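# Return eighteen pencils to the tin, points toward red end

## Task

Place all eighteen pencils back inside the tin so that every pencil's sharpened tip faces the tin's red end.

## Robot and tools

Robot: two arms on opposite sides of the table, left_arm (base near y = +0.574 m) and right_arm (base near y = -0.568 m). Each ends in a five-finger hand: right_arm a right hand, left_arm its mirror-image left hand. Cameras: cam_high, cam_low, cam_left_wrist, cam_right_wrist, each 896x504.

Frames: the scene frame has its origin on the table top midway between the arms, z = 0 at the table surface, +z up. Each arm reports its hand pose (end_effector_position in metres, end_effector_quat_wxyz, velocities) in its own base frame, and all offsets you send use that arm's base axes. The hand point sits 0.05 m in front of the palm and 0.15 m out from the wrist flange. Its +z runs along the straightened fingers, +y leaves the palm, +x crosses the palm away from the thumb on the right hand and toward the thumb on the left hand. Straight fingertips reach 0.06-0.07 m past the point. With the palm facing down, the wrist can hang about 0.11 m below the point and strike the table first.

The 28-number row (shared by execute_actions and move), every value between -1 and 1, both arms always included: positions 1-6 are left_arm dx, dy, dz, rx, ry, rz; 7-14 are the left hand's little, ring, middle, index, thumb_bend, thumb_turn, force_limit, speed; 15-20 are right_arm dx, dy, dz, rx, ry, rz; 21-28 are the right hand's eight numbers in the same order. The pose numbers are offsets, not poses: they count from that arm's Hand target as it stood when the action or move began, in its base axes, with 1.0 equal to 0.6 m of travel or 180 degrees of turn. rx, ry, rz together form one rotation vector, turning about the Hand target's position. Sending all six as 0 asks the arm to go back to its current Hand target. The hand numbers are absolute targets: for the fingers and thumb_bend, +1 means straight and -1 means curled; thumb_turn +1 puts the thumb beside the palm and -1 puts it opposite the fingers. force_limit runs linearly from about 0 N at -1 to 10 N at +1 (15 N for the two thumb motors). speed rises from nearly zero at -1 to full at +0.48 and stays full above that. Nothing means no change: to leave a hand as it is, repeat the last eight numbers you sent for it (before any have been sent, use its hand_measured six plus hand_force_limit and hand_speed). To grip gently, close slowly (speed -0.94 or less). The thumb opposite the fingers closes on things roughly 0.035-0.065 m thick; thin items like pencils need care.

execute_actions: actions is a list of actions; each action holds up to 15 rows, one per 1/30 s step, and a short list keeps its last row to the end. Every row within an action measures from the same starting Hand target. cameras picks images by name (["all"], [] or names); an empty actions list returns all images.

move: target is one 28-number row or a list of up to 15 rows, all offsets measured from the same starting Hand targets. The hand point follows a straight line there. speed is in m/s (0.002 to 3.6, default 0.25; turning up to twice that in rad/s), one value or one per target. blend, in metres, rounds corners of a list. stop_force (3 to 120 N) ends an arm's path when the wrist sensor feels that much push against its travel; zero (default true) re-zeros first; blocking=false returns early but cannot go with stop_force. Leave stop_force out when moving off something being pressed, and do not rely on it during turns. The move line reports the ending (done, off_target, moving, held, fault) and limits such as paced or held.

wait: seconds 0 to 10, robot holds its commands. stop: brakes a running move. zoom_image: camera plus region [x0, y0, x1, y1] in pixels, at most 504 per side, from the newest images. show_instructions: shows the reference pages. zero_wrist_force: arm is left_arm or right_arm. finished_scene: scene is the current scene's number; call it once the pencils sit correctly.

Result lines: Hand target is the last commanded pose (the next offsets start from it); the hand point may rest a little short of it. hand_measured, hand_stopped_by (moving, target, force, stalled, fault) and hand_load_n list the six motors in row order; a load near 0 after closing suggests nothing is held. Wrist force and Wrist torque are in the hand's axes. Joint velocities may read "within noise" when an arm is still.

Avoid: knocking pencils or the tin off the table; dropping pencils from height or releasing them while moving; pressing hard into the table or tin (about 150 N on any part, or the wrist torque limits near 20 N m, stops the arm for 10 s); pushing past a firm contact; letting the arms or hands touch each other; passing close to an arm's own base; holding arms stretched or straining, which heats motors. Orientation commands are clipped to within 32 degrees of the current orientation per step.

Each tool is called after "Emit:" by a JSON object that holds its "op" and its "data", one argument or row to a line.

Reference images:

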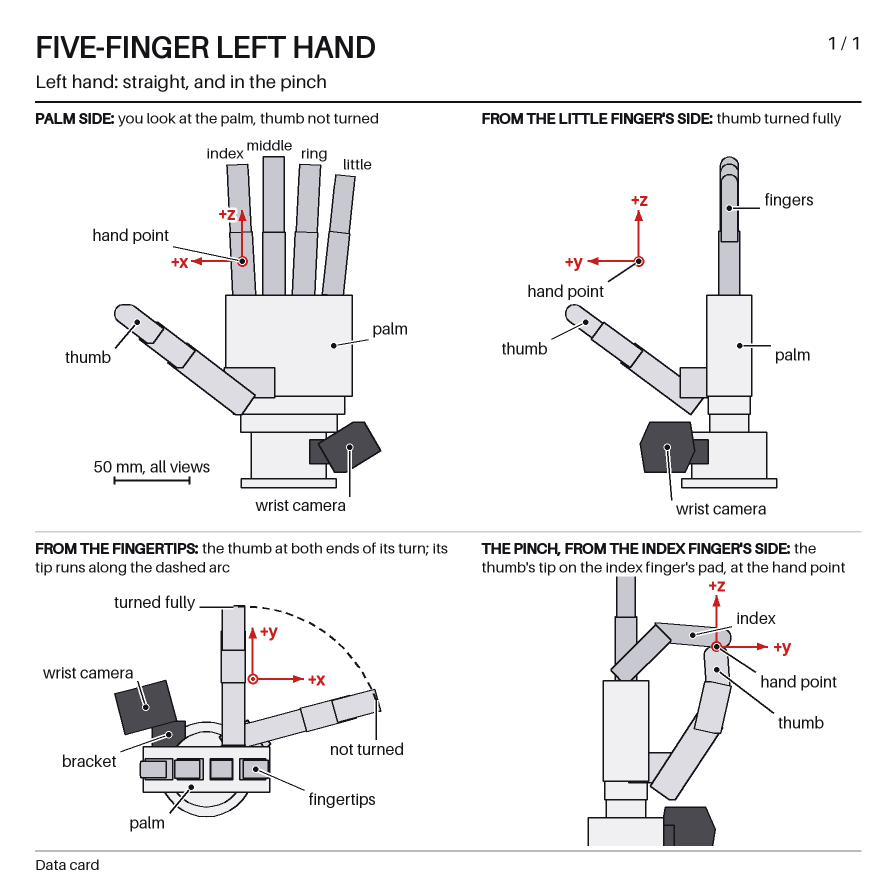

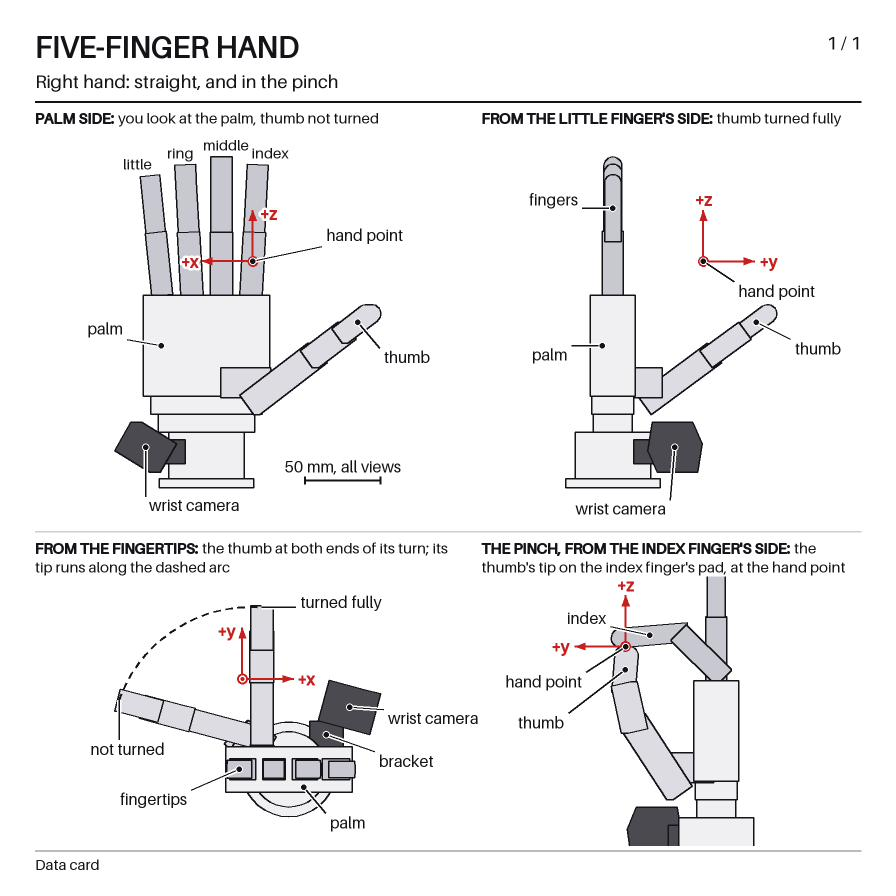

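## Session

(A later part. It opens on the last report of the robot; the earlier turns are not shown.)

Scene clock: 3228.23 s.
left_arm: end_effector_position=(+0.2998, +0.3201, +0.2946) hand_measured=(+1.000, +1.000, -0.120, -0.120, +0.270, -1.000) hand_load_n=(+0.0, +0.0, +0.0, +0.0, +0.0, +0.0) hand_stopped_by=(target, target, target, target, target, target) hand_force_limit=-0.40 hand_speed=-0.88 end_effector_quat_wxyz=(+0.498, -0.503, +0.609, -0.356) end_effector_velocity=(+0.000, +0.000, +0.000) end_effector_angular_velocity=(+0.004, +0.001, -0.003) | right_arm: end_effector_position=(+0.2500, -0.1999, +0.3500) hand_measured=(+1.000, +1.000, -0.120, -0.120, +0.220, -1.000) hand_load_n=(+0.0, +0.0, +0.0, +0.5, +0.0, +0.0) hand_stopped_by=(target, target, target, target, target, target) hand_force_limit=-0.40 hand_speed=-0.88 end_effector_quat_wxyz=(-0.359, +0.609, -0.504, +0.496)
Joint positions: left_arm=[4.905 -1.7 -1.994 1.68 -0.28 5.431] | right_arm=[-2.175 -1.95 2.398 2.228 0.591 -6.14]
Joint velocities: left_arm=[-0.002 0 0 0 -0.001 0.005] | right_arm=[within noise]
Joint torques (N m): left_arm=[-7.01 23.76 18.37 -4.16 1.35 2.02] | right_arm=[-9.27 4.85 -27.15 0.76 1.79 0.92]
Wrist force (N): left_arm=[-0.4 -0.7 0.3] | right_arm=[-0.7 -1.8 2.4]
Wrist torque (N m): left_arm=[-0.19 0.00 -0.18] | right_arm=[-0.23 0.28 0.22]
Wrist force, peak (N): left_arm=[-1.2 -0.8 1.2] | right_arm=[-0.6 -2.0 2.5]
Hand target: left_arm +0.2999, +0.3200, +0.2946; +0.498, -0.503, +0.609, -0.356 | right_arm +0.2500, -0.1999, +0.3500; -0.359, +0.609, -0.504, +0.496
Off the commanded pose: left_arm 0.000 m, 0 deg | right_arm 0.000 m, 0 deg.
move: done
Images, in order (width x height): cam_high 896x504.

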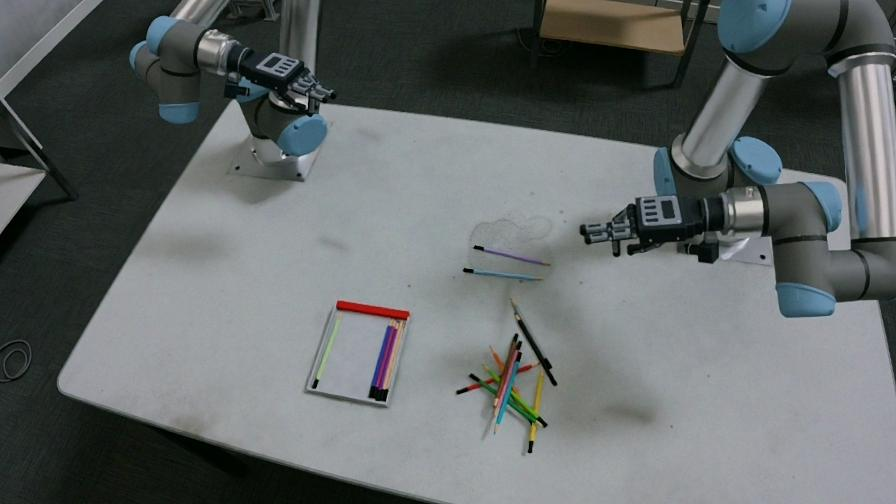

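Emit:
{"op": "move", "data": {
  "target": [0,0,0,0,0,0,1,1,-0.12,-0.12,0.27,-1,-0.4,-0.88,0.3333,-0.3667,-0.1667,0,0,0,1,1,-0.12,-0.12,0.22,-1,-0.4,-0.88],
  "speed": 0.3
}}

Emit:
{"op": "move", "data": {
  "target": [0,0,0,0,0,0,1,1,-0.12,-0.12,0.27,-1,-0.4,-0.88,0.3708,0.2735,-0.2583,0,0,-0.4889,1,1,-0.12,-0.12,0.22,-1,-0.4,-0.88],
  "speed": 0.3,
  "cameras": ["cam_right_wrist","cam_high"]
}}

Scene clock: 3263.30 s.
left_arm: end_effector_position=(+0.2999, +0.3200, +0.2946) hand_measured=(+1.000, +1.000, -0.120, -0.120, +0.270, -1.000) hand_load_n=(+0.0, +0.0, +0.0, +0.0, +0.0, +0.5) hand_stopped_by=(target, target, target, target, target, target) hand_force_limit=-0.40 hand_speed=-0.88 end_effector_quat_wxyz=(+0.498, -0.503, +0.609, -0.356) | right_arm: end_effector_position=(+0.4499, -0.4200, +0.2500) hand_measured=(+1.000, +1.000, -0.120, -0.120, +0.220, -1.000) hand_load_n=(+0.0, +0.0, +0.0, +0.0, +0.5, +0.0) hand_stopped_by=(target, target, target, target, target, target) hand_force_limit=-0.40 hand_speed=-0.88 end_effector_quat_wxyz=(-0.360, +0.609, -0.504, +0.496)
Joint positions: left_arm=[4.905 -1.7 -1.994 1.679 -0.28 5.431] | right_arm=[-1.366 -1.208 1.497 0.482 0.367 -4.131]
Joint torques (N m): left_arm=[-8.73 20.1 22.39 -0.63 -0.24 -2.3] | right_arm=[6.85 -38.41 -16.81 -0.26 -0.18 0.82]
Wrist force (N): left_arm=[-0.4 -0.6 0.4] | right_arm=[-0.3 -1.8 2.6]
Wrist torque (N m): left_arm=[-0.18 0.00 -0.19] | right_arm=[-0.23 0.20 0.19]
Wrist force, peak (N): left_arm=[-0.6 -0.9 0.2] | right_arm=[1.6 -1.7 4.8]
Hand target: left_arm +0.2999, +0.3200, +0.2946; +0.498, -0.503, +0.609, -0.356 | right_arm +0.4499, -0.4200, +0.2499; -0.359, +0.609, -0.504, +0.496
Off the commanded pose: left_arm 0.000 m, 0 deg | right_arm 0.000 m, 0 deg.
move: done

Scene clock: 3266.53 s.
left_arm: end_effector_position=(+0.2999, +0.3200, +0.2946) hand_measured=(+1.000, +1.000, -0.120, -0.120, +0.270, -1.000) hand_load_n=(+0.0, +0.0, +0.0, +0.0, +0.0, +0.0) hand_stopped_by=(target, target, target, target, target, target) hand_force_limit=-0.40 hand_speed=-0.88 end_effector_quat_wxyz=(+0.498, -0.503, +0.609, -0.356) | right_arm: end_effector_position=(+0.6724, -0.2559, +0.0949) hand_measured=(+1.000, +1.000, -0.120, -0.120, +0.220, -1.000) hand_load_n=(+0.0, +0.0, +0.0, +0.0, +0.0, +0.0) hand_stopped_by=(target, target, target, target, target, target) hand_force_limit=-0.40 hand_speed=-0.88 end_effector_quat_wxyz=(-0.086, -0.088, +0.786, -0.606)
Joint positions: left_arm=[4.905 -1.7 -1.994 1.679 -0.28 5.431] | right_arm=[-0.247 -0.592 0.888 0.578 2.809 -2.547]
Joint torques (N m): left_arm=[-7.64 28.29 22.36 -0.49 -0.17 -2.22] | right_arm=[6.54 -58 -10.09 3.36 4.15 1.03]
Wrist force (N): left_arm=[-0.3 -0.6 0.3] | right_arm=[-0.9 -1.4 2.8]
Wrist torque (N m): left_arm=[-0.16 -0.02 -0.18] | right_arm=[-0.18 0.22 0.10]
Wrist force, peak (N): left_arm=[-0.4 -0.8 0.6] | right_arm=[-1.7 -3.2 3.7]
Hand target: left_arm +0.2999, +0.3200, +0.2946; +0.498, -0.503, +0.609, -0.356 | right_arm +0.6724, -0.2559, +0.0950; -0.086, -0.088, +0.786, -0.606
Off the commanded pose: left_arm 0.000 m, 0 deg | right_arm 0.000 m, 0 deg.
move: done
Images, in order (width x height): cam_high 896x504, cam_right_wrist 896x504.

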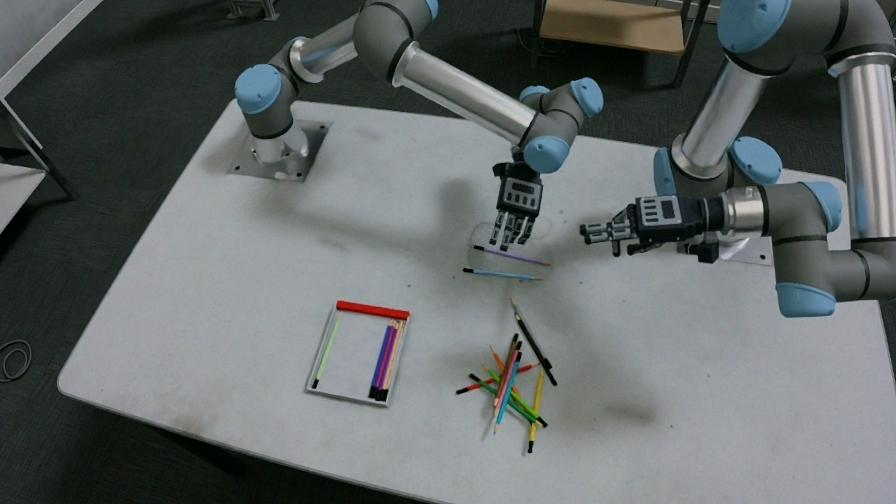

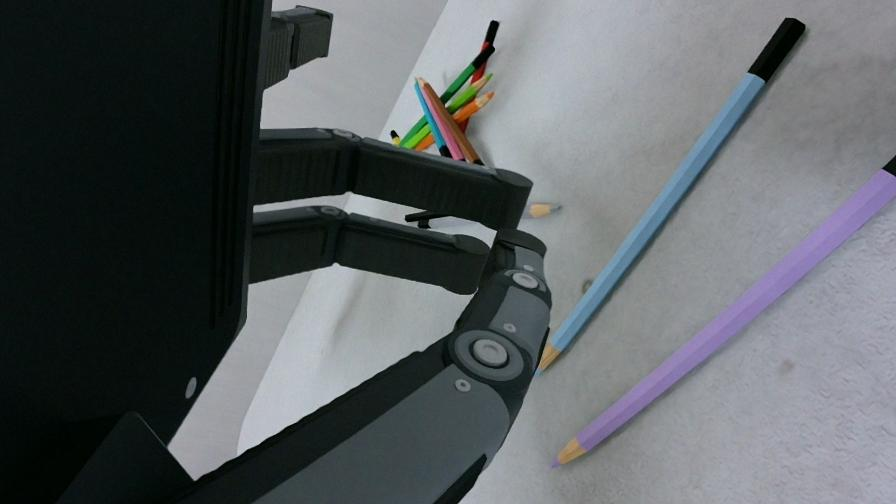

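Emit:
{"op": "move", "data": {
  "target": [0,0,0,0,0,0,1,1,-0.12,-0.12,0.27,-1,-0.4,-0.88,-0.0127,0.01,-0.0917,0,0,-0.0111,1,1,-0.12,-0.12,0.22,-1,-0.4,-0.88],
  "speed": 0.1,
  "cameras": ["cam_right_wrist"]
}}

Scene clock: 3283.80 s.
left_arm: end_effector_position=(+0.2999, +0.3200, +0.2946) hand_measured=(+1.000, +1.000, -0.120, -0.120, +0.270, -1.000) hand_load_n=(+0.0, +0.0, +0.0, +0.0, +0.0, +0.0) hand_stopped_by=(target, target, target, target, target, target) hand_force_limit=-0.40 hand_speed=-0.88 end_effector_quat_wxyz=(+0.498, -0.503, +0.609, -0.356) | right_arm: end_effector_position=(+0.6648, -0.2498, +0.0400) hand_measured=(+1.000, +1.000, -0.120, -0.120, +0.220, -1.000) hand_load_n=(+0.0, +0.0, +0.0, +0.0, +0.0, +0.0) hand_stopped_by=(target, target, target, target, target, target) hand_force_limit=-0.40 hand_speed=-0.88 end_effector_quat_wxyz=(-0.096, -0.074, +0.787, -0.605)
Joint positions: left_arm=[4.905 -1.7 -1.994 1.679 -0.28 5.431] | right_arm=[-0.237 -0.51 0.897 0.595 2.836 -2.435]
Joint torques (N m): left_arm=[-7.32 29.09 21.83 -0.52 -0.17 -2.27] | right_arm=[-6.55 -61.27 -27.17 0.43 -1.41 -1.03]
Wrist force (N): left_arm=[-0.3 -0.5 0.5] | right_arm=[-1.0 -1.7 3.1]
Wrist torque (N m): left_arm=[-0.16 -0.01 -0.18] | right_arm=[-0.23 0.24 0.06]
Wrist force, peak (N): left_arm=[-0.6 -0.8 0.5] | right_arm=[-0.7 -3.1 2.6]
Hand target: left_arm +0.2999, +0.3200, +0.2946; +0.498, -0.503, +0.609, -0.356 | right_arm +0.6648, -0.2499, +0.0399; -0.096, -0.074, +0.787, -0.605
Off the commanded pose: left_arm 0.000 m, 0 deg | right_arm 0.000 m, 0 deg.
move: done
Images, in order (width x height): cam_right_wrist 896x504.

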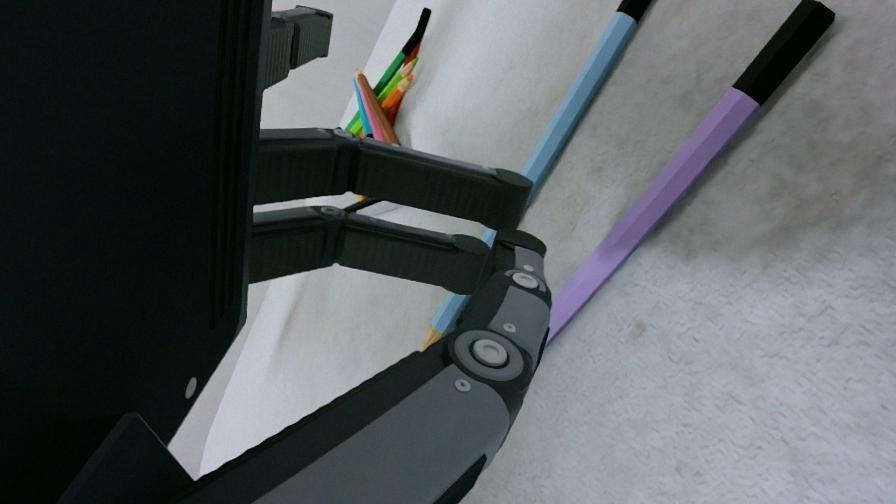

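Emit:
{"op": "move", "data": {
  "target": [0,0,0,0,0,0,1,1,-0.12,-0.12,0.27,-1,-0.4,-0.88,0,-0.0068,-0.025,0,0,0,1,1,-0.12,-0.12,0.22,-1,-0.4,-0.88],
  "speed": 0.06
}}

Emit:
{"op": "move", "data": {
  "target": [0,0,0,0,0,0,1,1,-0.12,-0.12,0.27,-1,-0.4,-0.88,0,0,-0.026,0,0,0,1,1,-0.12,-0.12,0.22,-1,-0.4,-0.88],
  "speed": 0.012,
  "stop_force": 3,
  "cameras": ["cam_right_wrist"]
}}

Scene clock: 3295.70 s.
left_arm: end_effector_position=(+0.2999, +0.3200, +0.2946) hand_measured=(+1.000, +1.000, -0.120, -0.120, +0.270, -1.000) hand_load_n=(+0.0, +0.0, +0.0, +0.0, +0.5, +0.5) hand_stopped_by=(target, target, target, target, target, target) hand_force_limit=-0.40 hand_speed=-0.88 end_effector_quat_wxyz=(+0.498, -0.503, +0.609, -0.356) | right_arm: end_effector_position=(+0.6647, -0.2540, +0.0247) hand_measured=(+1.000, +1.000, -0.120, -0.120, +0.220, -1.000) hand_load_n=(+0.0, +0.0, +0.0, +0.0, +0.0, +0.0) hand_stopped_by=(target, target, target, target, target, target) hand_force_limit=-0.40 hand_speed=-0.88 end_effector_quat_wxyz=(-0.096, -0.074, +0.787, -0.605) end_effector_velocity=(-0.001, -0.002, +0.001) end_effector_angular_velocity=(+0.001, +0.002, -0.003)
Joint positions: left_arm=[4.905 -1.7 -1.994 1.679 -0.28 5.431] | right_arm=[-0.244 -0.496 0.907 0.555 2.832 -2.451]
Joint velocities: left_arm=[within noise] | right_arm=[-0.003 -0.002 0 0.006 0 0.001]
Joint torques (N m): left_arm=[-6.53 28.99 22.81 -0.63 -0.22 -2.27] | right_arm=[2.33 -64.05 -10.39 3.49 -0.73 0.72]
Wrist force (N): left_arm=[-0.4 -0.6 0.3] | right_arm=[-0.9 -1.6 3.2]
Wrist torque (N m): left_arm=[-0.17 -0.01 -0.19] | right_arm=[-0.23 0.25 0.19]
Wrist force, peak (N): left_arm=[-0.5 -0.9 0.6] | right_arm=[-1.3 -1.7 3.2]
Hand target: left_arm +0.2999, +0.3200, +0.2946; +0.498, -0.503, +0.609, -0.356 | right_arm +0.6648, -0.2539, +0.0249; -0.096, -0.074, +0.787, -0.605
Off the commanded pose: left_arm 0.000 m, 0 deg | right_arm 0.000 m, 0 deg.
move: done

Scene clock: 3297.53 s.
left_arm: end_effector_position=(+0.2999, +0.3200, +0.2946) hand_measured=(+1.000, +1.000, -0.120, -0.120, +0.270, -1.000) hand_load_n=(+0.0, +0.0, +0.0, +0.0, +0.0, +0.0) hand_stopped_by=(target, target, target, target, target, target) hand_force_limit=-0.40 hand_speed=-0.88 end_effector_quat_wxyz=(+0.498, -0.503, +0.609, -0.356) | right_arm: end_effector_position=(+0.6648, -0.2539, +0.0181) hand_measured=(+1.000, +1.000, -0.120, -0.120, +0.220, -1.000) hand_load_n=(+0.0, +0.0, +0.0, +0.0, -2.0, -1.0) hand_stopped_by=(target, target, target, target, target, target) hand_force_limit=-0.40 hand_speed=-0.88 end_effector_quat_wxyz=(-0.096, -0.074, +0.787, -0.605)
Joint positions: left_arm=[4.905 -1.7 -1.994 1.679 -0.28 5.431] | right_arm=[-0.244 -0.488 0.909 0.544 2.832 -2.451]
Joint torques (N m): left_arm=[-5.6 28.34 22.31 -0.61 -0.19 -2.19] | right_arm=[1.11 -60.85 -30.64 3.53 1.77 0.51]
Wrist force (N): left_arm=[-0.3 -0.5 0.3] | right_arm=[-0.1 -4.5 1.8]
Wrist torque (N m): left_arm=[-0.15 -0.01 -0.19] | right_arm=[-0.34 0.25 0.16]
Wrist force, peak (N): left_arm=[-0.5 -0.8 0.5] | right_arm=[0.2 -6.9 0.4]
Hand target: left_arm +0.2999, +0.3200, +0.2946; +0.498, -0.503, +0.609, -0.356 | right_arm +0.6648, -0.2539, +0.0181; -0.096, -0.074, +0.787, -0.605 (not the last commanded pose)
Off the commanded pose: left_arm 0.000 m, 0 deg | right_arm 0.009 m, 0 deg.
move: contact (right_arm)
Images, in order (width x height): cam_right_wrist 896x504.

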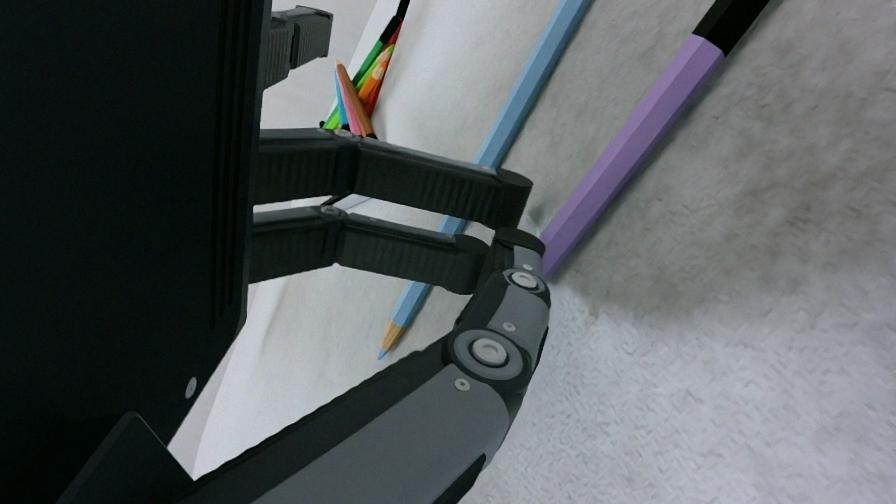

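Emit:
{"op": "move", "data": {
  "target": [0,0,0,0,0,0,1,1,-0.12,-0.12,0.27,-1,-0.4,-0.88,0,0,0.012,0,0,0,1,1,-0.12,-0.12,0.22,-1,-0.4,-0.88],
  "speed": 0.04
}}

Emit:
{"op": "move", "data": {
  "target": [0,0,0,0,0,0,1,1,-0.12,-0.12,0.27,-1,-0.4,-0.88,0,0.0125,0,0,0,0,1,1,-0.12,-0.12,0.22,-1,-0.4,-0.88],
  "speed": 0.04
}}

Emit:
{"op": "move", "data": {
  "target": [0,0,0,0,0,0,1,1,-0.12,-0.12,0.27,-1,-0.4,-0.88,0,0,-0.027,0,0,0,1,1,-0.12,-0.12,0.22,-1,-0.4,-0.88],
  "speed": 0.012,
  "stop_force": 3,
  "cameras": ["cam_right_wrist"]
}}

Scene clock: 3308.27 s.
left_arm: end_effector_position=(+0.2999, +0.3200, +0.2946) hand_measured=(+1.000, +1.000, -0.120, -0.120, +0.270, -1.000) hand_load_n=(+0.0, -0.5, +0.0, +0.0, +0.0, +0.5) hand_stopped_by=(target, target, target, target, target, target) hand_force_limit=-0.40 hand_speed=-0.88 end_effector_quat_wxyz=(+0.498, -0.503, +0.609, -0.356) | right_arm: end_effector_position=(+0.6648, -0.2539, +0.0254) hand_measured=(+1.000, +1.000, -0.120, -0.120, +0.220, -1.000) hand_load_n=(+0.0, +0.0, +0.0, +0.0, +0.0, +0.0) hand_stopped_by=(target, target, target, target, target, target) hand_force_limit=-0.40 hand_speed=-0.88 end_effector_quat_wxyz=(-0.096, -0.074, +0.787, -0.605)
Joint positions: left_arm=[4.905 -1.7 -1.994 1.679 -0.28 5.431] | right_arm=[-0.244 -0.496 0.906 0.556 2.832 -2.451]
Joint torques (N m): left_arm=[-5.41 28.42 21.73 -0.69 -0.2 -2.27] | right_arm=[-6.79 -46.92 -29.48 1.57 -1.49 -0.18]
Wrist force (N): left_arm=[-0.2 -0.5 0.2] | right_arm=[-0.8 -1.4 3.1]
Wrist torque (N m): left_arm=[-0.16 -0.04 -0.17] | right_arm=[-0.20 0.25 0.20]
Wrist force, peak (N): left_arm=[-0.7 -0.9 0.4] | right_arm=[-0.1 -4.7 2.0]
Hand target: left_arm +0.2999, +0.3200, +0.2946; +0.498, -0.503, +0.609, -0.356 | right_arm +0.6648, -0.2539, +0.0253; -0.096, -0.074, +0.787, -0.605
Off the commanded pose: left_arm 0.000 m, 0 deg | right_arm 0.000 m, 0 deg.
move: done

Scene clock: 3309.00 s.
left_arm: end_effector_position=(+0.2999, +0.3200, +0.2946) hand_measured=(+1.000, +1.000, -0.120, -0.120, +0.270, -1.000) hand_load_n=(+0.0, +0.0, +0.0, +0.0, +0.0, +0.0) hand_stopped_by=(target, target, target, target, target, target) hand_force_limit=-0.40 hand_speed=-0.88 end_effector_quat_wxyz=(+0.498, -0.503, +0.609, -0.356) | right_arm: end_effector_position=(+0.6648, -0.2463, +0.0253) hand_measured=(+1.000, +1.000, -0.120, -0.120, +0.220, -1.000) hand_load_n=(+0.0, +0.0, +0.0, +0.0, +0.0, +0.0) hand_stopped_by=(target, target, target, target, target, target) hand_force_limit=-0.40 hand_speed=-0.88 end_effector_quat_wxyz=(-0.096, -0.074, +0.787, -0.605)
Joint positions: left_arm=[4.905 -1.7 -1.994 1.679 -0.28 5.431] | right_arm=[-0.232 -0.489 0.899 0.585 2.839 -2.42]
Joint torques (N m): left_arm=[-5.48 28.47 22.19 -0.74 -0.25 -2.21] | right_arm=[-7.62 -50.35 -29.07 0.44 2.57 -1.09]
Wrist force (N): left_arm=[-0.1 -0.9 0.3] | right_arm=[-0.9 -1.6 2.9]
Wrist torque (N m): left_arm=[-0.21 -0.05 -0.16] | right_arm=[-0.20 0.24 0.09]
Wrist force, peak (N): left_arm=[-0.6 -0.7 0.4] | right_arm=[-0.8 -1.7 3.4]
Hand target: left_arm +0.2999, +0.3200, +0.2946; +0.498, -0.503, +0.609, -0.356 | right_arm +0.6648, -0.2464, +0.0253; -0.096, -0.074, +0.787, -0.605
Off the commanded pose: left_arm 0.000 m, 0 deg | right_arm 0.000 m, 0 deg.
move: done

Scene clock: 3310.97 s.
left_arm: end_effector_position=(+0.2999, +0.3200, +0.2946) hand_measured=(+1.000, +1.000, -0.120, -0.120, +0.270, -1.000) hand_load_n=(+0.0, +0.0, +0.0, +0.0, +0.0, +0.0) hand_stopped_by=(target, target, target, target, target, target) hand_force_limit=-0.40 hand_speed=-0.88 end_effector_quat_wxyz=(+0.498, -0.503, +0.609, -0.356) | right_arm: end_effector_position=(+0.6648, -0.2464, +0.0138) hand_measured=(+1.000, +1.000, -0.120, -0.120, +0.220, -1.000) hand_load_n=(+0.0, -0.5, -0.5, -0.5, +0.0, +0.0) hand_stopped_by=(target, target, target, target, target, target) hand_force_limit=-0.40 hand_speed=-0.88 end_effector_quat_wxyz=(-0.096, -0.074, +0.787, -0.605)
Joint positions: left_arm=[4.905 -1.7 -1.994 1.679 -0.28 5.431] | right_arm=[-0.232 -0.476 0.903 0.568 2.839 -2.42]
Joint torques (N m): left_arm=[-4.89 28.57 22.1 -0.73 -0.22 -2.29] | right_arm=[-9.91 -60.18 -21.75 3.8 -1.22 0.66]
Wrist force (N): left_arm=[-0.6 -0.7 0.5] | right_arm=[0.0 -5.2 2.2]
Wrist torque (N m): left_arm=[-0.20 0.03 -0.20] | right_arm=[-0.32 0.20 0.11]
Wrist force, peak (N): left_arm=[-0.5 -0.7 0.6] | right_arm=[0.8 -11.4 0.5]
Hand target: left_arm +0.2999, +0.3200, +0.2946; +0.498, -0.503, +0.609, -0.356 | right_arm +0.6648, -0.2464, +0.0139; -0.096, -0.074, +0.787, -0.605 (not the last commanded pose)
Off the commanded pose: left_arm 0.000 m, 0 deg | right_arm 0.005 m, 0 deg.
move: contact (right_arm)
Images, in order (width x height): cam_right_wrist 896x504.

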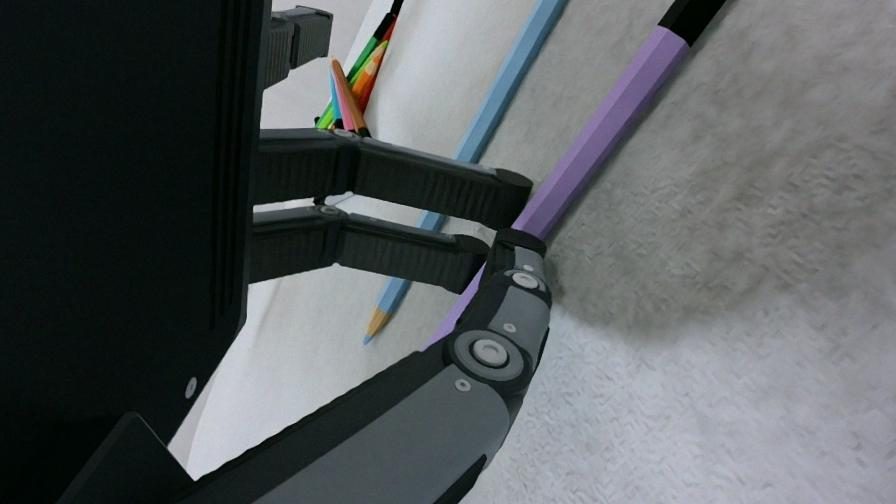

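Emit:
{"op": "move", "data": {
  "target": [0,0,0,0,0,0,1,1,-0.12,-0.12,0.27,-1,-0.4,-0.88,0,0,-0.0015,0,0,0,1,1,-0.6,-0.6,0.22,-1,-0.8,-0.92],
  "speed": 0.01
}}

Emit:
{"op": "move", "data": {
  "target": [0,0,0,0,0,0,1,1,-0.12,-0.12,0.27,-1,-0.4,-0.88,0,0,0,0,0,0,1,1,-0.65,-0.65,0.22,-1,-0.4,-0.92],
  "speed": 0.02,
  "cameras": ["cam_right_wrist"]
}}

Scene clock: 3318.93 s.
left_arm: end_effector_position=(+0.2999, +0.3200, +0.2946) hand_measured=(+1.000, +1.000, -0.120, -0.120, +0.270, -1.000) hand_load_n=(-0.5, +0.0, +0.0, +0.0, +0.0, +0.0) hand_stopped_by=(target, target, target, target, target, target) hand_force_limit=-0.40 hand_speed=-0.88 end_effector_quat_wxyz=(+0.498, -0.503, +0.609, -0.356) | right_arm: end_effector_position=(+0.6649, -0.2465, +0.0130) hand_measured=(+1.000, +1.000, -0.178, -0.126, +0.220, -1.000) hand_load_n=(+0.0, +0.0, +1.5, +0.0, -0.5, +0.0) hand_stopped_by=(target, target, force, force, target, target) hand_force_limit=-0.80 hand_speed=-0.92 end_effector_quat_wxyz=(-0.096, -0.074, +0.787, -0.605)
Joint positions: left_arm=[4.905 -1.7 -1.994 1.679 -0.28 5.431] | right_arm=[-0.232 -0.475 0.903 0.566 2.839 -2.42]
Joint torques (N m): left_arm=[-4.47 29.02 22.29 -0.86 -0.14 -2.28] | right_arm=[-7.19 -37.51 -1.38 0.25 -1.25 0.72]
Wrist force (N): left_arm=[-0.1 -0.8 0.4] | right_arm=[0.1 -15.0 -1.1]
Wrist torque (N m): left_arm=[-0.20 -0.05 -0.16] | right_arm=[-0.56 0.25 0.03]
Wrist force, peak (N): left_arm=[-0.4 -1.0 0.2] | right_arm=[0.3 -15.1 -1.1]
Hand target: left_arm +0.2999, +0.3200, +0.2946; +0.498, -0.503, +0.609, -0.356 | right_arm +0.6648, -0.2464, +0.0130; -0.096, -0.074, +0.787, -0.605
Off the commanded pose: left_arm 0.000 m, 0 deg | right_arm 0.000 m, 0 deg.
move: done

Scene clock: 3319.43 s.
left_arm: end_effector_position=(+0.2999, +0.3200, +0.2946) hand_measured=(+1.000, +1.000, -0.120, -0.120, +0.270, -1.000) hand_load_n=(+0.0, +0.0, +0.0, +0.0, +0.0, +0.0) hand_stopped_by=(target, target, target, target, target, target) hand_force_limit=-0.40 hand_speed=-0.88 end_effector_quat_wxyz=(+0.498, -0.503, +0.609, -0.356) | right_arm: end_effector_position=(+0.6648, -0.2465, +0.0130) hand_measured=(+1.000, +1.000, -0.184, -0.132, +0.220, -1.000) hand_load_n=(+0.0, +0.0, +4.0, +2.5, -0.5, +0.5) hand_stopped_by=(target, target, force, force, target, target) hand_force_limit=-0.40 hand_speed=-0.92 end_effector_quat_wxyz=(-0.096, -0.074, +0.787, -0.605)
Joint positions: left_arm=[4.905 -1.7 -1.994 1.679 -0.28 5.431] | right_arm=[-0.232 -0.475 0.903 0.566 2.839 -2.42]
Joint torques (N m): left_arm=[-4.15 27.96 21.61 -0.83 -0.27 -2.33] | right_arm=[-5.85 -39.32 0.24 1.23 -1.32 0.71]
Wrist force (N): left_arm=[-0.2 -0.7 0.3] | right_arm=[-0.1 -14.1 2.0]
Wrist torque (N m): left_arm=[-0.19 -0.04 -0.17] | right_arm=[-0.54 0.22 0.04]
Wrist force, peak (N): left_arm=[-0.5 -0.9 0.4] | right_arm=[0.3 -15.2 -1.0]
Hand target: left_arm +0.2999, +0.3200, +0.2946; +0.498, -0.503, +0.609, -0.356 | right_arm +0.6648, -0.2464, +0.0130; -0.096, -0.074, +0.787, -0.605
Off the commanded pose: left_arm 0.000 m, 0 deg | right_arm 0.000 m, 0 deg.
move: done
Images, in order (width x height): cam_right_wrist 896x504.

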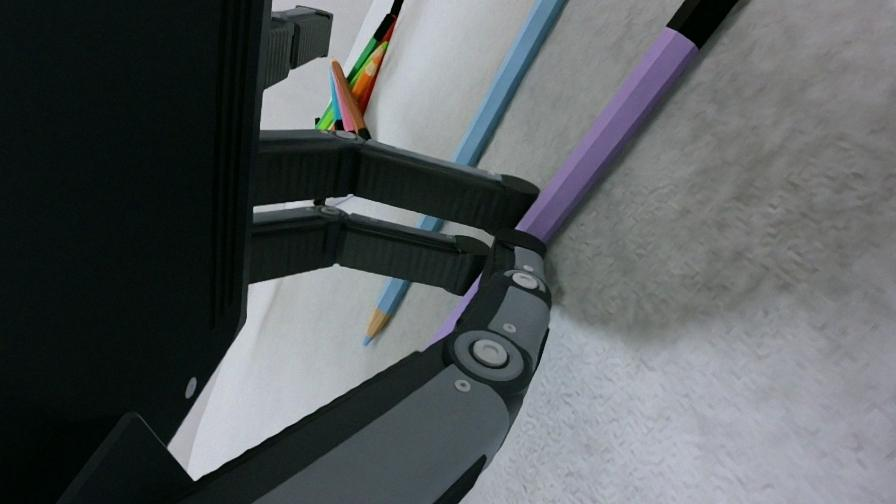

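Gripped. Lifting slowly and checking the loads.

Emit:
{"op": "move", "data": {
  "target": [0,0,0,0,0,0,1,1,-0.12,-0.12,0.27,-1,-0.4,-0.88,0,0,0.018,0,0,0,1,1,-0.65,-0.65,0.22,-1,-0.4,-0.92],
  "speed": 0.01,
  "cameras": ["cam_right_wrist"]
}}

Scene clock: 3324.30 s.
left_arm: end_effector_position=(+0.2999, +0.3200, +0.2946) hand_measured=(+1.000, +1.000, -0.120, -0.120, +0.270, -1.000) hand_load_n=(+0.0, -0.5, +0.0, +0.0, +0.5, +0.5) hand_stopped_by=(target, target, target, target, target, target) hand_force_limit=-0.40 hand_speed=-0.88 end_effector_quat_wxyz=(+0.498, -0.503, +0.609, -0.356) | right_arm: end_effector_position=(+0.6648, -0.2465, +0.0239) hand_measured=(+1.000, +1.000, -0.184, -0.132, +0.220, -1.000) hand_load_n=(+0.0, +0.0, +0.0, +0.0, +0.0, +0.0) hand_stopped_by=(target, target, force, force, target, target) hand_force_limit=-0.40 hand_speed=-0.92 end_effector_quat_wxyz=(-0.096, -0.074, +0.787, -0.605)
Joint positions: left_arm=[4.905 -1.7 -1.994 1.679 -0.28 5.431] | right_arm=[-0.232 -0.488 0.9 0.583 2.839 -2.42]
Joint torques (N m): left_arm=[-3.49 27.96 21.91 -0.94 -0.21 -2.3] | right_arm=[3.98 -51.45 -30.55 2.6 -1.35 -0.34]
Wrist force (N): left_arm=[-0.2 -0.5 0.4] | right_arm=[-0.8 -1.6 3.2]
Wrist torque (N m): left_arm=[-0.16 -0.03 -0.18] | right_arm=[-0.23 0.21 0.10]
Wrist force, peak (N): left_arm=[-0.4 -1.0 0.3] | right_arm=[-0.2 -14.4 1.8]
Hand target: left_arm +0.2999, +0.3200, +0.2946; +0.498, -0.503, +0.609, -0.356 | right_arm +0.6648, -0.2464, +0.0238; -0.096, -0.074, +0.787, -0.605
Off the commanded pose: left_arm 0.000 m, 0 deg | right_arm 0.000 m, 0 deg.
move: done
Images, in order (width x height): cam_right_wrist 896x504.

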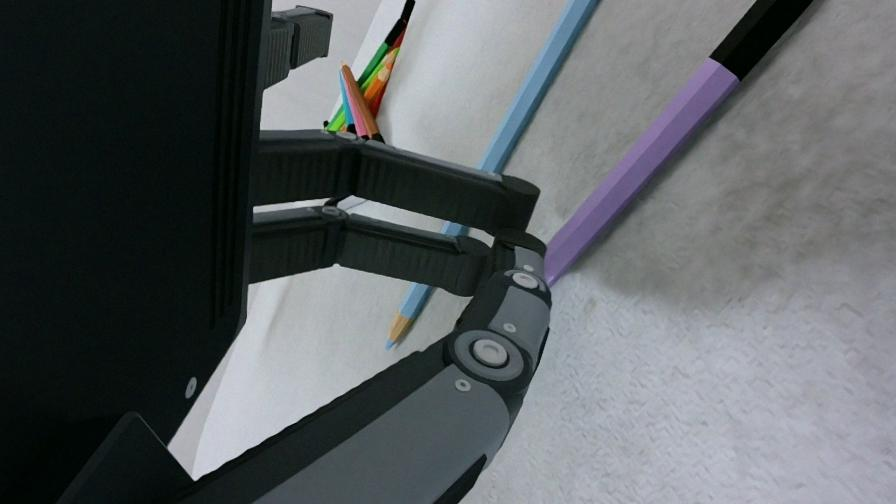

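Emit:
{"op": "move", "data": {
  "target": [0,0,0,0,0,0,1,1,-0.12,-0.12,0.27,-1,-0.4,-0.88,0,0.0075,0.008,0,0,-0.0139,1,1,-0.12,-0.12,0.27,-1,-0.4,-0.88],
  "speed": 0.05
}}

Emit:
{"op": "move", "data": {
  "target": [0,0,0,0,0,0,1,1,-0.12,-0.12,0.27,-1,-0.4,-0.88,0,0,-0.034,0,0,0,1,1,-0.12,-0.12,0.27,-1,-0.4,-0.88],
  "speed": 0.012,
  "stop_force": 3,
  "cameras": ["cam_right_wrist"]
}}

Scene clock: 3338.50 s.
left_arm: end_effector_position=(+0.2999, +0.3200, +0.2946) hand_measured=(+1.000, +1.000, -0.120, -0.120, +0.270, -1.000) hand_load_n=(+0.0, +0.0, +0.0, +0.0, +0.0, +0.0) hand_stopped_by=(target, target, target, target, target, target) hand_force_limit=-0.40 hand_speed=-0.88 end_effector_quat_wxyz=(+0.498, -0.503, +0.609, -0.356) | right_arm: end_effector_position=(+0.6649, -0.2419, +0.0285) hand_measured=(+1.000, +1.000, -0.120, -0.120, +0.270, -1.000) hand_load_n=(+0.0, +0.0, +0.0, +0.0, +0.0, +0.0) hand_stopped_by=(target, target, target, target, target, target) hand_force_limit=-0.40 hand_speed=-0.88 end_effector_quat_wxyz=(-0.109, -0.057, +0.789, -0.602)
Joint positions: left_arm=[4.905 -1.7 -1.994 1.679 -0.28 5.431] | right_arm=[-0.222 -0.426 0.799 0.78 2.864 -2.256]
Joint torques (N m): left_arm=[-3.26 28.33 22.03 -1.06 -0.15 -2.24] | right_arm=[-8.13 -63.6 -3.45 1.99 -1.41 0.87]
Wrist force (N): left_arm=[-0.5 -0.6 0.4] | right_arm=[-0.7 -1.6 2.8]
Wrist torque (N m): left_arm=[-0.18 0.02 -0.19] | right_arm=[-0.15 0.22 0.12]
Wrist force, peak (N): left_arm=[-0.5 -0.9 0.5] | right_arm=[-0.9 -1.7 3.3]
Hand target: left_arm +0.2999, +0.3200, +0.2946; +0.498, -0.503, +0.609, -0.356 | right_arm +0.6648, -0.2419, +0.0286; -0.109, -0.057, +0.789, -0.602
Off the commanded pose: left_arm 0.000 m, 0 deg | right_arm 0.000 m, 0 deg.
move: done

Scene clock: 3340.70 s.
left_arm: end_effector_position=(+0.2999, +0.3200, +0.2946) hand_measured=(+1.000, +1.000, -0.120, -0.120, +0.270, -1.000) hand_load_n=(+0.0, +0.0, +0.0, +0.0, +0.0, +0.0) hand_stopped_by=(target, target, target, target, target, target) hand_force_limit=-0.40 hand_speed=-0.88 end_effector_quat_wxyz=(+0.498, -0.503, +0.609, -0.356) | right_arm: end_effector_position=(+0.6648, -0.2419, +0.0144) hand_measured=(+1.000, +1.000, -0.120, -0.120, +0.270, -1.000) hand_load_n=(+0.0, +0.0, +0.0, +0.0, -1.5, -0.5) hand_stopped_by=(target, target, target, target, target, target) hand_force_limit=-0.40 hand_speed=-0.88 end_effector_quat_wxyz=(-0.109, -0.057, +0.789, -0.602)
Joint positions: left_arm=[4.905 -1.7 -1.994 1.679 -0.28 5.431] | right_arm=[-0.223 -0.409 0.802 0.76 2.864 -2.256]
Joint torques (N m): left_arm=[-2.29 27.65 21.39 -1.08 -0.18 -2.3] | right_arm=[-9.54 -61.43 -16.19 4.04 -1.62 -0.04]
Wrist force (N): left_arm=[-0.5 -0.7 0.4] | right_arm=[0.1 -4.5 1.9]
Wrist torque (N m): left_arm=[-0.19 0.01 -0.18] | right_arm=[-0.29 0.20 0.09]
Wrist force, peak (N): left_arm=[-0.6 -0.8 0.5] | right_arm=[0.7 -10.1 -0.3]
Hand target: left_arm +0.2999, +0.3200, +0.2946; +0.498, -0.503, +0.609, -0.356 | right_arm +0.6648, -0.2419, +0.0144; -0.109, -0.057, +0.789, -0.602 (not the last commanded pose)
Off the commanded pose: left_arm 0.000 m, 0 deg | right_arm 0.006 m, 0 deg.
move: contact (right_arm)
Images, in order (width x height): cam_right_wrist 896x504.

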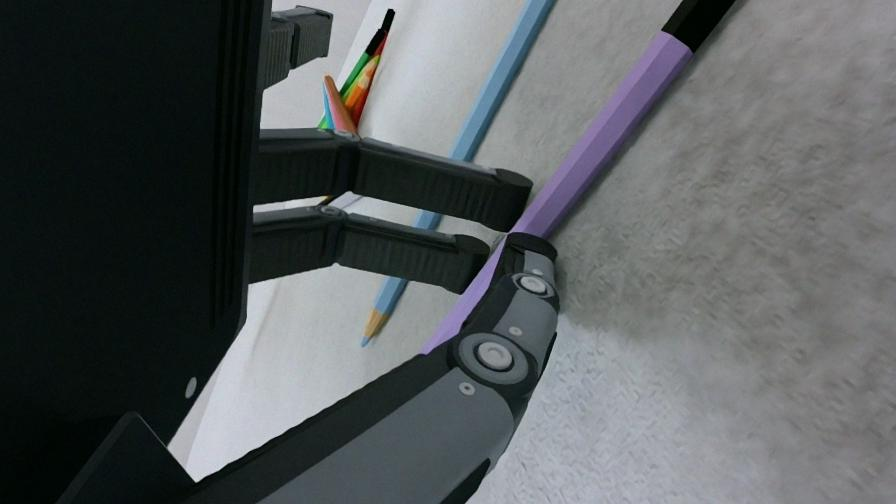

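Emit:
{"op": "move", "data": {
  "target": [0,0,0,0,0,0,1,1,-0.12,-0.12,0.27,-1,-0.4,-0.88,0,0,-0.0018,0,0,0,1,1,-0.6,-0.6,0.27,-1,-0.75,-0.92],
  "speed": 0.01
}}

Emit:
{"op": "move", "data": {
  "target": [0,0,0,0,0,0,1,1,-0.12,-0.12,0.27,-1,-0.4,-0.88,0,0,0,0,0,0,1,1,-0.65,-0.65,0.27,-1,-0.4,-0.92],
  "speed": 0.02
}}

Emit:
{"op": "move", "data": {
  "target": [0,0,0,0,0,0,1,1,-0.12,-0.12,0.27,-1,-0.4,-0.88,0,0,0.018,0,0,0,1,1,-0.65,-0.65,0.27,-1,-0.4,-0.92],
  "speed": 0.01,
  "cameras": ["cam_right_wrist"]
}}

Scene clock: 3346.93 s.
left_arm: end_effector_position=(+0.2999, +0.3200, +0.2946) hand_measured=(+1.000, +1.000, -0.120, -0.120, +0.270, -1.000) hand_load_n=(+0.0, +0.0, +0.0, +0.0, +0.0, +0.5) hand_stopped_by=(target, target, target, target, target, target) hand_force_limit=-0.40 hand_speed=-0.88 end_effector_quat_wxyz=(+0.498, -0.503, +0.609, -0.356) | right_arm: end_effector_position=(+0.6649, -0.2420, +0.0134) hand_measured=(+1.000, +1.000, -0.186, -0.164, +0.270, -1.000) hand_load_n=(+0.0, +0.0, +2.0, +0.0, -3.0, -1.5) hand_stopped_by=(target, target, force, force, target, target) hand_force_limit=-0.75 hand_speed=-0.92 end_effector_quat_wxyz=(-0.109, -0.057, +0.789, -0.602)
Joint positions: left_arm=[4.905 -1.7 -1.994 1.679 -0.28 5.431] | right_arm=[-0.223 -0.408 0.802 0.758 2.864 -2.256]
Joint torques (N m): left_arm=[-1.55 28 22.05 -1.14 -0.11 -2.22] | right_arm=[-9.01 -38.78 -4.41 0.21 -1.52 0.61]
Wrist force (N): left_arm=[-0.4 -0.5 0.5] | right_arm=[-0.3 -16.1 -3.8]
Wrist torque (N m): left_arm=[-0.18 -0.01 -0.19] | right_arm=[-0.70 0.27 -0.03]
Wrist force, peak (N): left_arm=[-0.5 -0.9 0.3] | right_arm=[-0.2 -16.4 -3.9]
Hand target: left_arm +0.2999, +0.3200, +0.2946; +0.498, -0.503, +0.609, -0.356 | right_arm +0.6648, -0.2419, +0.0133; -0.109, -0.057, +0.789, -0.602
Off the commanded pose: left_arm 0.000 m, 0 deg | right_arm 0.000 m, 0 deg.
move: done

Scene clock: 3347.43 s.
left_arm: end_effector_position=(+0.2999, +0.3200, +0.2946) hand_measured=(+1.000, +1.000, -0.120, -0.120, +0.270, -1.000) hand_load_n=(+0.0, +0.0, +0.0, +0.0, +0.5, +0.0) hand_stopped_by=(target, target, target, target, target, target) hand_force_limit=-0.40 hand_speed=-0.88 end_effector_quat_wxyz=(+0.498, -0.503, +0.609, -0.356) | right_arm: end_effector_position=(+0.6648, -0.2419, +0.0133) hand_measured=(+1.000, +1.000, -0.192, -0.178, +0.270, -1.000) hand_load_n=(+0.0, +0.0, +3.5, +4.0, -1.5, -0.5) hand_stopped_by=(target, target, force, force, target, target) hand_force_limit=-0.40 hand_speed=-0.92 end_effector_quat_wxyz=(-0.109, -0.057, +0.789, -0.602)
Joint positions: left_arm=[4.905 -1.7 -1.994 1.679 -0.28 5.431] | right_arm=[-0.223 -0.408 0.802 0.758 2.864 -2.256]
Joint torques (N m): left_arm=[-1.45 28.33 22.16 -1.11 -0.22 -2.28] | right_arm=[-8.81 -40.81 0.25 1.43 -1.54 -0.11]
Wrist force (N): left_arm=[-0.3 -0.7 0.3] | right_arm=[-0.3 -14.8 -0.8]
Wrist torque (N m): left_arm=[-0.19 -0.01 -0.18] | right_arm=[-0.68 0.30 -0.02]
Wrist force, peak (N): left_arm=[-0.5 -1.0 0.3] | right_arm=[-0.1 -16.3 -3.9]
Hand target: left_arm +0.2999, +0.3200, +0.2946; +0.498, -0.503, +0.609, -0.356 | right_arm +0.6648, -0.2419, +0.0133; -0.109, -0.057, +0.789, -0.602
Off the commanded pose: left_arm 0.000 m, 0 deg | right_arm 0.000 m, 0 deg.
move: done

Scene clock: 3348.73 s.
left_arm: end_effector_position=(+0.2999, +0.3200, +0.2946) hand_measured=(+1.000, +1.000, -0.120, -0.120, +0.270, -1.000) hand_load_n=(-0.5, +0.0, +0.0, +0.0, +0.0, +0.0) hand_stopped_by=(target, target, target, target, target, target) hand_force_limit=-0.40 hand_speed=-0.88 end_effector_quat_wxyz=(+0.498, -0.503, +0.609, -0.356) | right_arm: end_effector_position=(+0.6648, -0.2420, +0.0242) hand_measured=(+1.000, +1.000, -0.192, -0.178, +0.270, -1.000) hand_load_n=(+0.0, -0.5, +2.5, +1.0, +3.0, -0.5) hand_stopped_by=(target, target, force, force, target, target) hand_force_limit=-0.40 hand_speed=-0.92 end_effector_quat_wxyz=(-0.109, -0.057, +0.789, -0.602)
Joint positions: left_arm=[4.905 -1.7 -1.994 1.679 -0.28 5.431] | right_arm=[-0.223 -0.421 0.8 0.774 2.864 -2.256]
Joint torques (N m): left_arm=[-1.1 27.87 21.6 -1.14 -0.16 -2.24] | right_arm=[-6.62 -53 -30.75 2.89 -1.38 -0.2]
Wrist force (N): left_arm=[-0.3 -0.8 0.3] | right_arm=[-0.7 -1.7 3.1]
Wrist torque (N m): left_arm=[-0.19 -0.03 -0.17] | right_arm=[-0.19 0.22 0.12]
Wrist force, peak (N): left_arm=[-0.4 -0.7 0.6] | right_arm=[-0.4 -15.0 -0.8]
Hand target: left_arm +0.2999, +0.3200, +0.2946; +0.498, -0.503, +0.609, -0.356 | right_arm +0.6648, -0.2419, +0.0241; -0.109, -0.057, +0.789, -0.602
Off the commanded pose: left_arm 0.000 m, 0 deg | right_arm 0.000 m, 0 deg.
move: done
Images, in order (width x height): cam_right_wrist 896x504.

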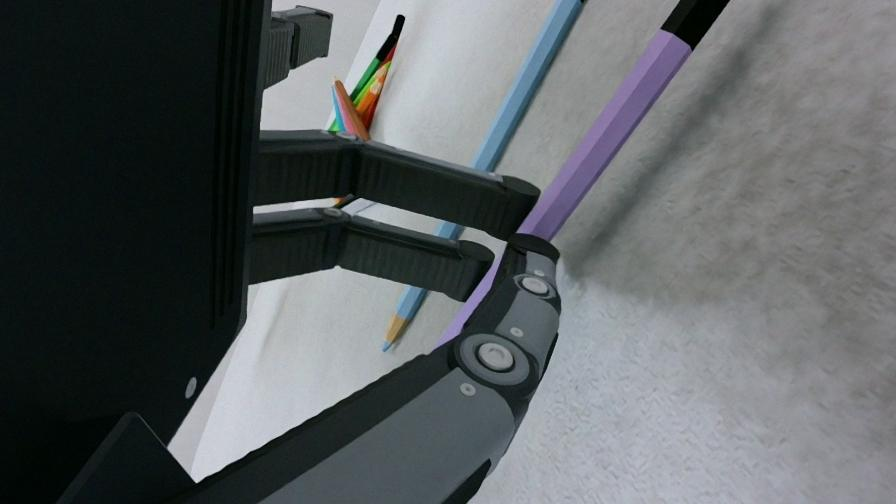

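Emit:
{"op": "move", "data": {
  "target": [0,0,0,0,0,0,1,1,-0.12,-0.12,0.27,-1,-0.4,-0.88,0,0,0.2,0,0,0,1,1,-0.65,-0.65,0.27,-1,-0.4,-0.92],
  "speed": 0.06
}}

Emit:
{"op": "move", "data": {
  "target": [0,0,0,0,0,0,1,1,-0.12,-0.12,0.27,-1,-0.4,-0.88,-0.508,-0.4668,-0.08,0,0,0.5278,1,1,-0.65,-0.65,0.27,-1,-0.4,-0.92],
  "speed": 0.22,
  "cameras": ["cam_high"]
}}

Emit:
{"op": "zoom_image", "data": {
  "camera": "cam_high",
  "region": [290, 285, 420, 415]
}}

Scene clock: 3369.43 s.
left_arm: end_effector_position=(+0.2999, +0.3200, +0.2946) hand_measured=(+1.000, +1.000, -0.120, -0.120, +0.270, -1.000) hand_load_n=(+0.0, +0.0, +0.0, +0.0, +0.0, +0.0) hand_stopped_by=(target, target, target, target, target, target) hand_force_limit=-0.40 hand_speed=-0.88 end_effector_quat_wxyz=(+0.498, -0.503, +0.609, -0.356) | right_arm: end_effector_position=(+0.6649, -0.2420, +0.1443) hand_measured=(+1.000, +1.000, -0.192, -0.178, +0.270, -1.000) hand_load_n=(+0.0, +0.0, +2.5, +1.5, +2.5, -0.5) hand_stopped_by=(target, target, force, force, target, target) hand_force_limit=-0.40 hand_speed=-0.92 end_effector_quat_wxyz=(-0.109, -0.057, +0.789, -0.602) end_effector_velocity=(-0.001, -0.002, -0.004) end_effector_angular_velocity=(-0.001, +0.002, -0.003)
Joint positions: left_arm=[4.905 -1.7 -1.994 1.679 -0.28 5.431] | right_arm=[-0.223 -0.534 0.706 0.98 2.864 -2.256]
Joint velocities: left_arm=[within noise] | right_arm=[-0.003 0.004 0.003 -0.005 0.001 0]
Joint torques (N m): left_arm=[-0.34 28.3 21.49 -1.22 -0.18 -2.29] | right_arm=[-1.07 -47.24 -6.26 -0.06 -0.45 1]
Wrist force (N): left_arm=[-0.3 -0.7 0.4] | right_arm=[-0.9 -1.9 3.0]
Wrist torque (N m): left_arm=[-0.19 -0.01 -0.18] | right_arm=[-0.26 0.19 0.07]
Wrist force, peak (N): left_arm=[-0.7 -0.8 0.3] | right_arm=[-0.8 -2.2 3.3]
Hand target: left_arm +0.2999, +0.3200, +0.2946; +0.498, -0.503, +0.609, -0.356 | right_arm +0.6648, -0.2419, +0.1441; -0.109, -0.057, +0.789, -0.602
Off the commanded pose: left_arm 0.000 m, 0 deg | right_arm 0.000 m, 0 deg.
move: done

Scene clock: 3373.87 s.
left_arm: end_effector_position=(+0.2999, +0.3200, +0.2946) hand_measured=(+1.000, +1.000, -0.120, -0.120, +0.270, -1.000) hand_load_n=(+0.0, +0.0, +0.0, +0.0, +0.0, +0.0) hand_stopped_by=(target, target, target, target, target, target) hand_force_limit=-0.40 hand_speed=-0.88 end_effector_quat_wxyz=(+0.498, -0.503, +0.609, -0.356) | right_arm: end_effector_position=(+0.3600, -0.5221, +0.0961) hand_measured=(+1.000, +1.000, -0.192, -0.178, +0.270, -1.000) hand_load_n=(+0.0, +0.0, +2.5, +1.0, +3.0, +0.0) hand_stopped_by=(target, target, force, force, target, target) hand_force_limit=-0.40 hand_speed=-0.92 end_effector_quat_wxyz=(-0.370, +0.620, -0.491, +0.488)
Joint positions: left_arm=[4.905 -1.7 -1.994 1.679 -0.28 5.431] | right_arm=[-1.569 -0.756 1.361 0.883 0.254 -4.879]
Joint torques (N m): left_arm=[1.01 27.64 21.52 -1.24 -0.16 -2.22] | right_arm=[-9.19 -50.55 -0.34 4.03 -4.87 -1.08]
Wrist force (N): left_arm=[-0.4 -0.9 0.4] | right_arm=[-0.7 -1.7 2.5]
Wrist torque (N m): left_arm=[-0.23 -0.01 -0.18] | right_arm=[-0.16 0.28 0.23]
Wrist force, peak (N): left_arm=[-0.5 -0.9 0.4] | right_arm=[0.5 -2.9 3.7]
Hand target: left_arm +0.2999, +0.3200, +0.2946; +0.498, -0.503, +0.609, -0.356 | right_arm +0.3600, -0.5220, +0.0961; -0.370, +0.620, -0.491, +0.488
Off the commanded pose: left_arm 0.000 m, 0 deg | right_arm 0.000 m, 0 deg.
move: done
Images, in order (width x height): cam_high 896x504.

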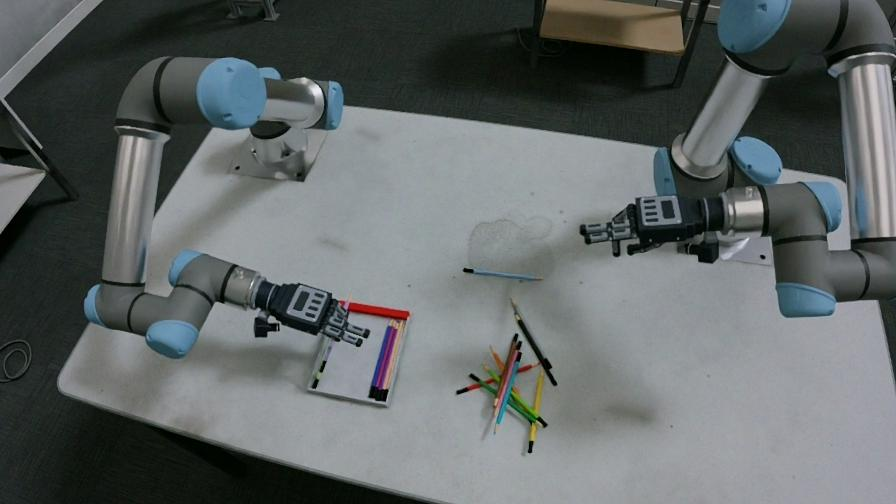

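Scaled by 3.877 from the camera's 896x504 image, which has a finer 1280x720 frame.

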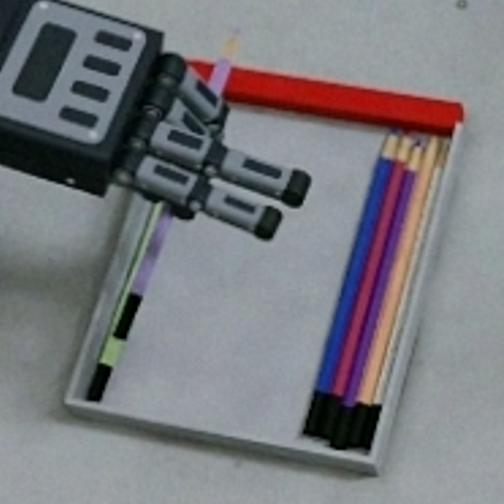

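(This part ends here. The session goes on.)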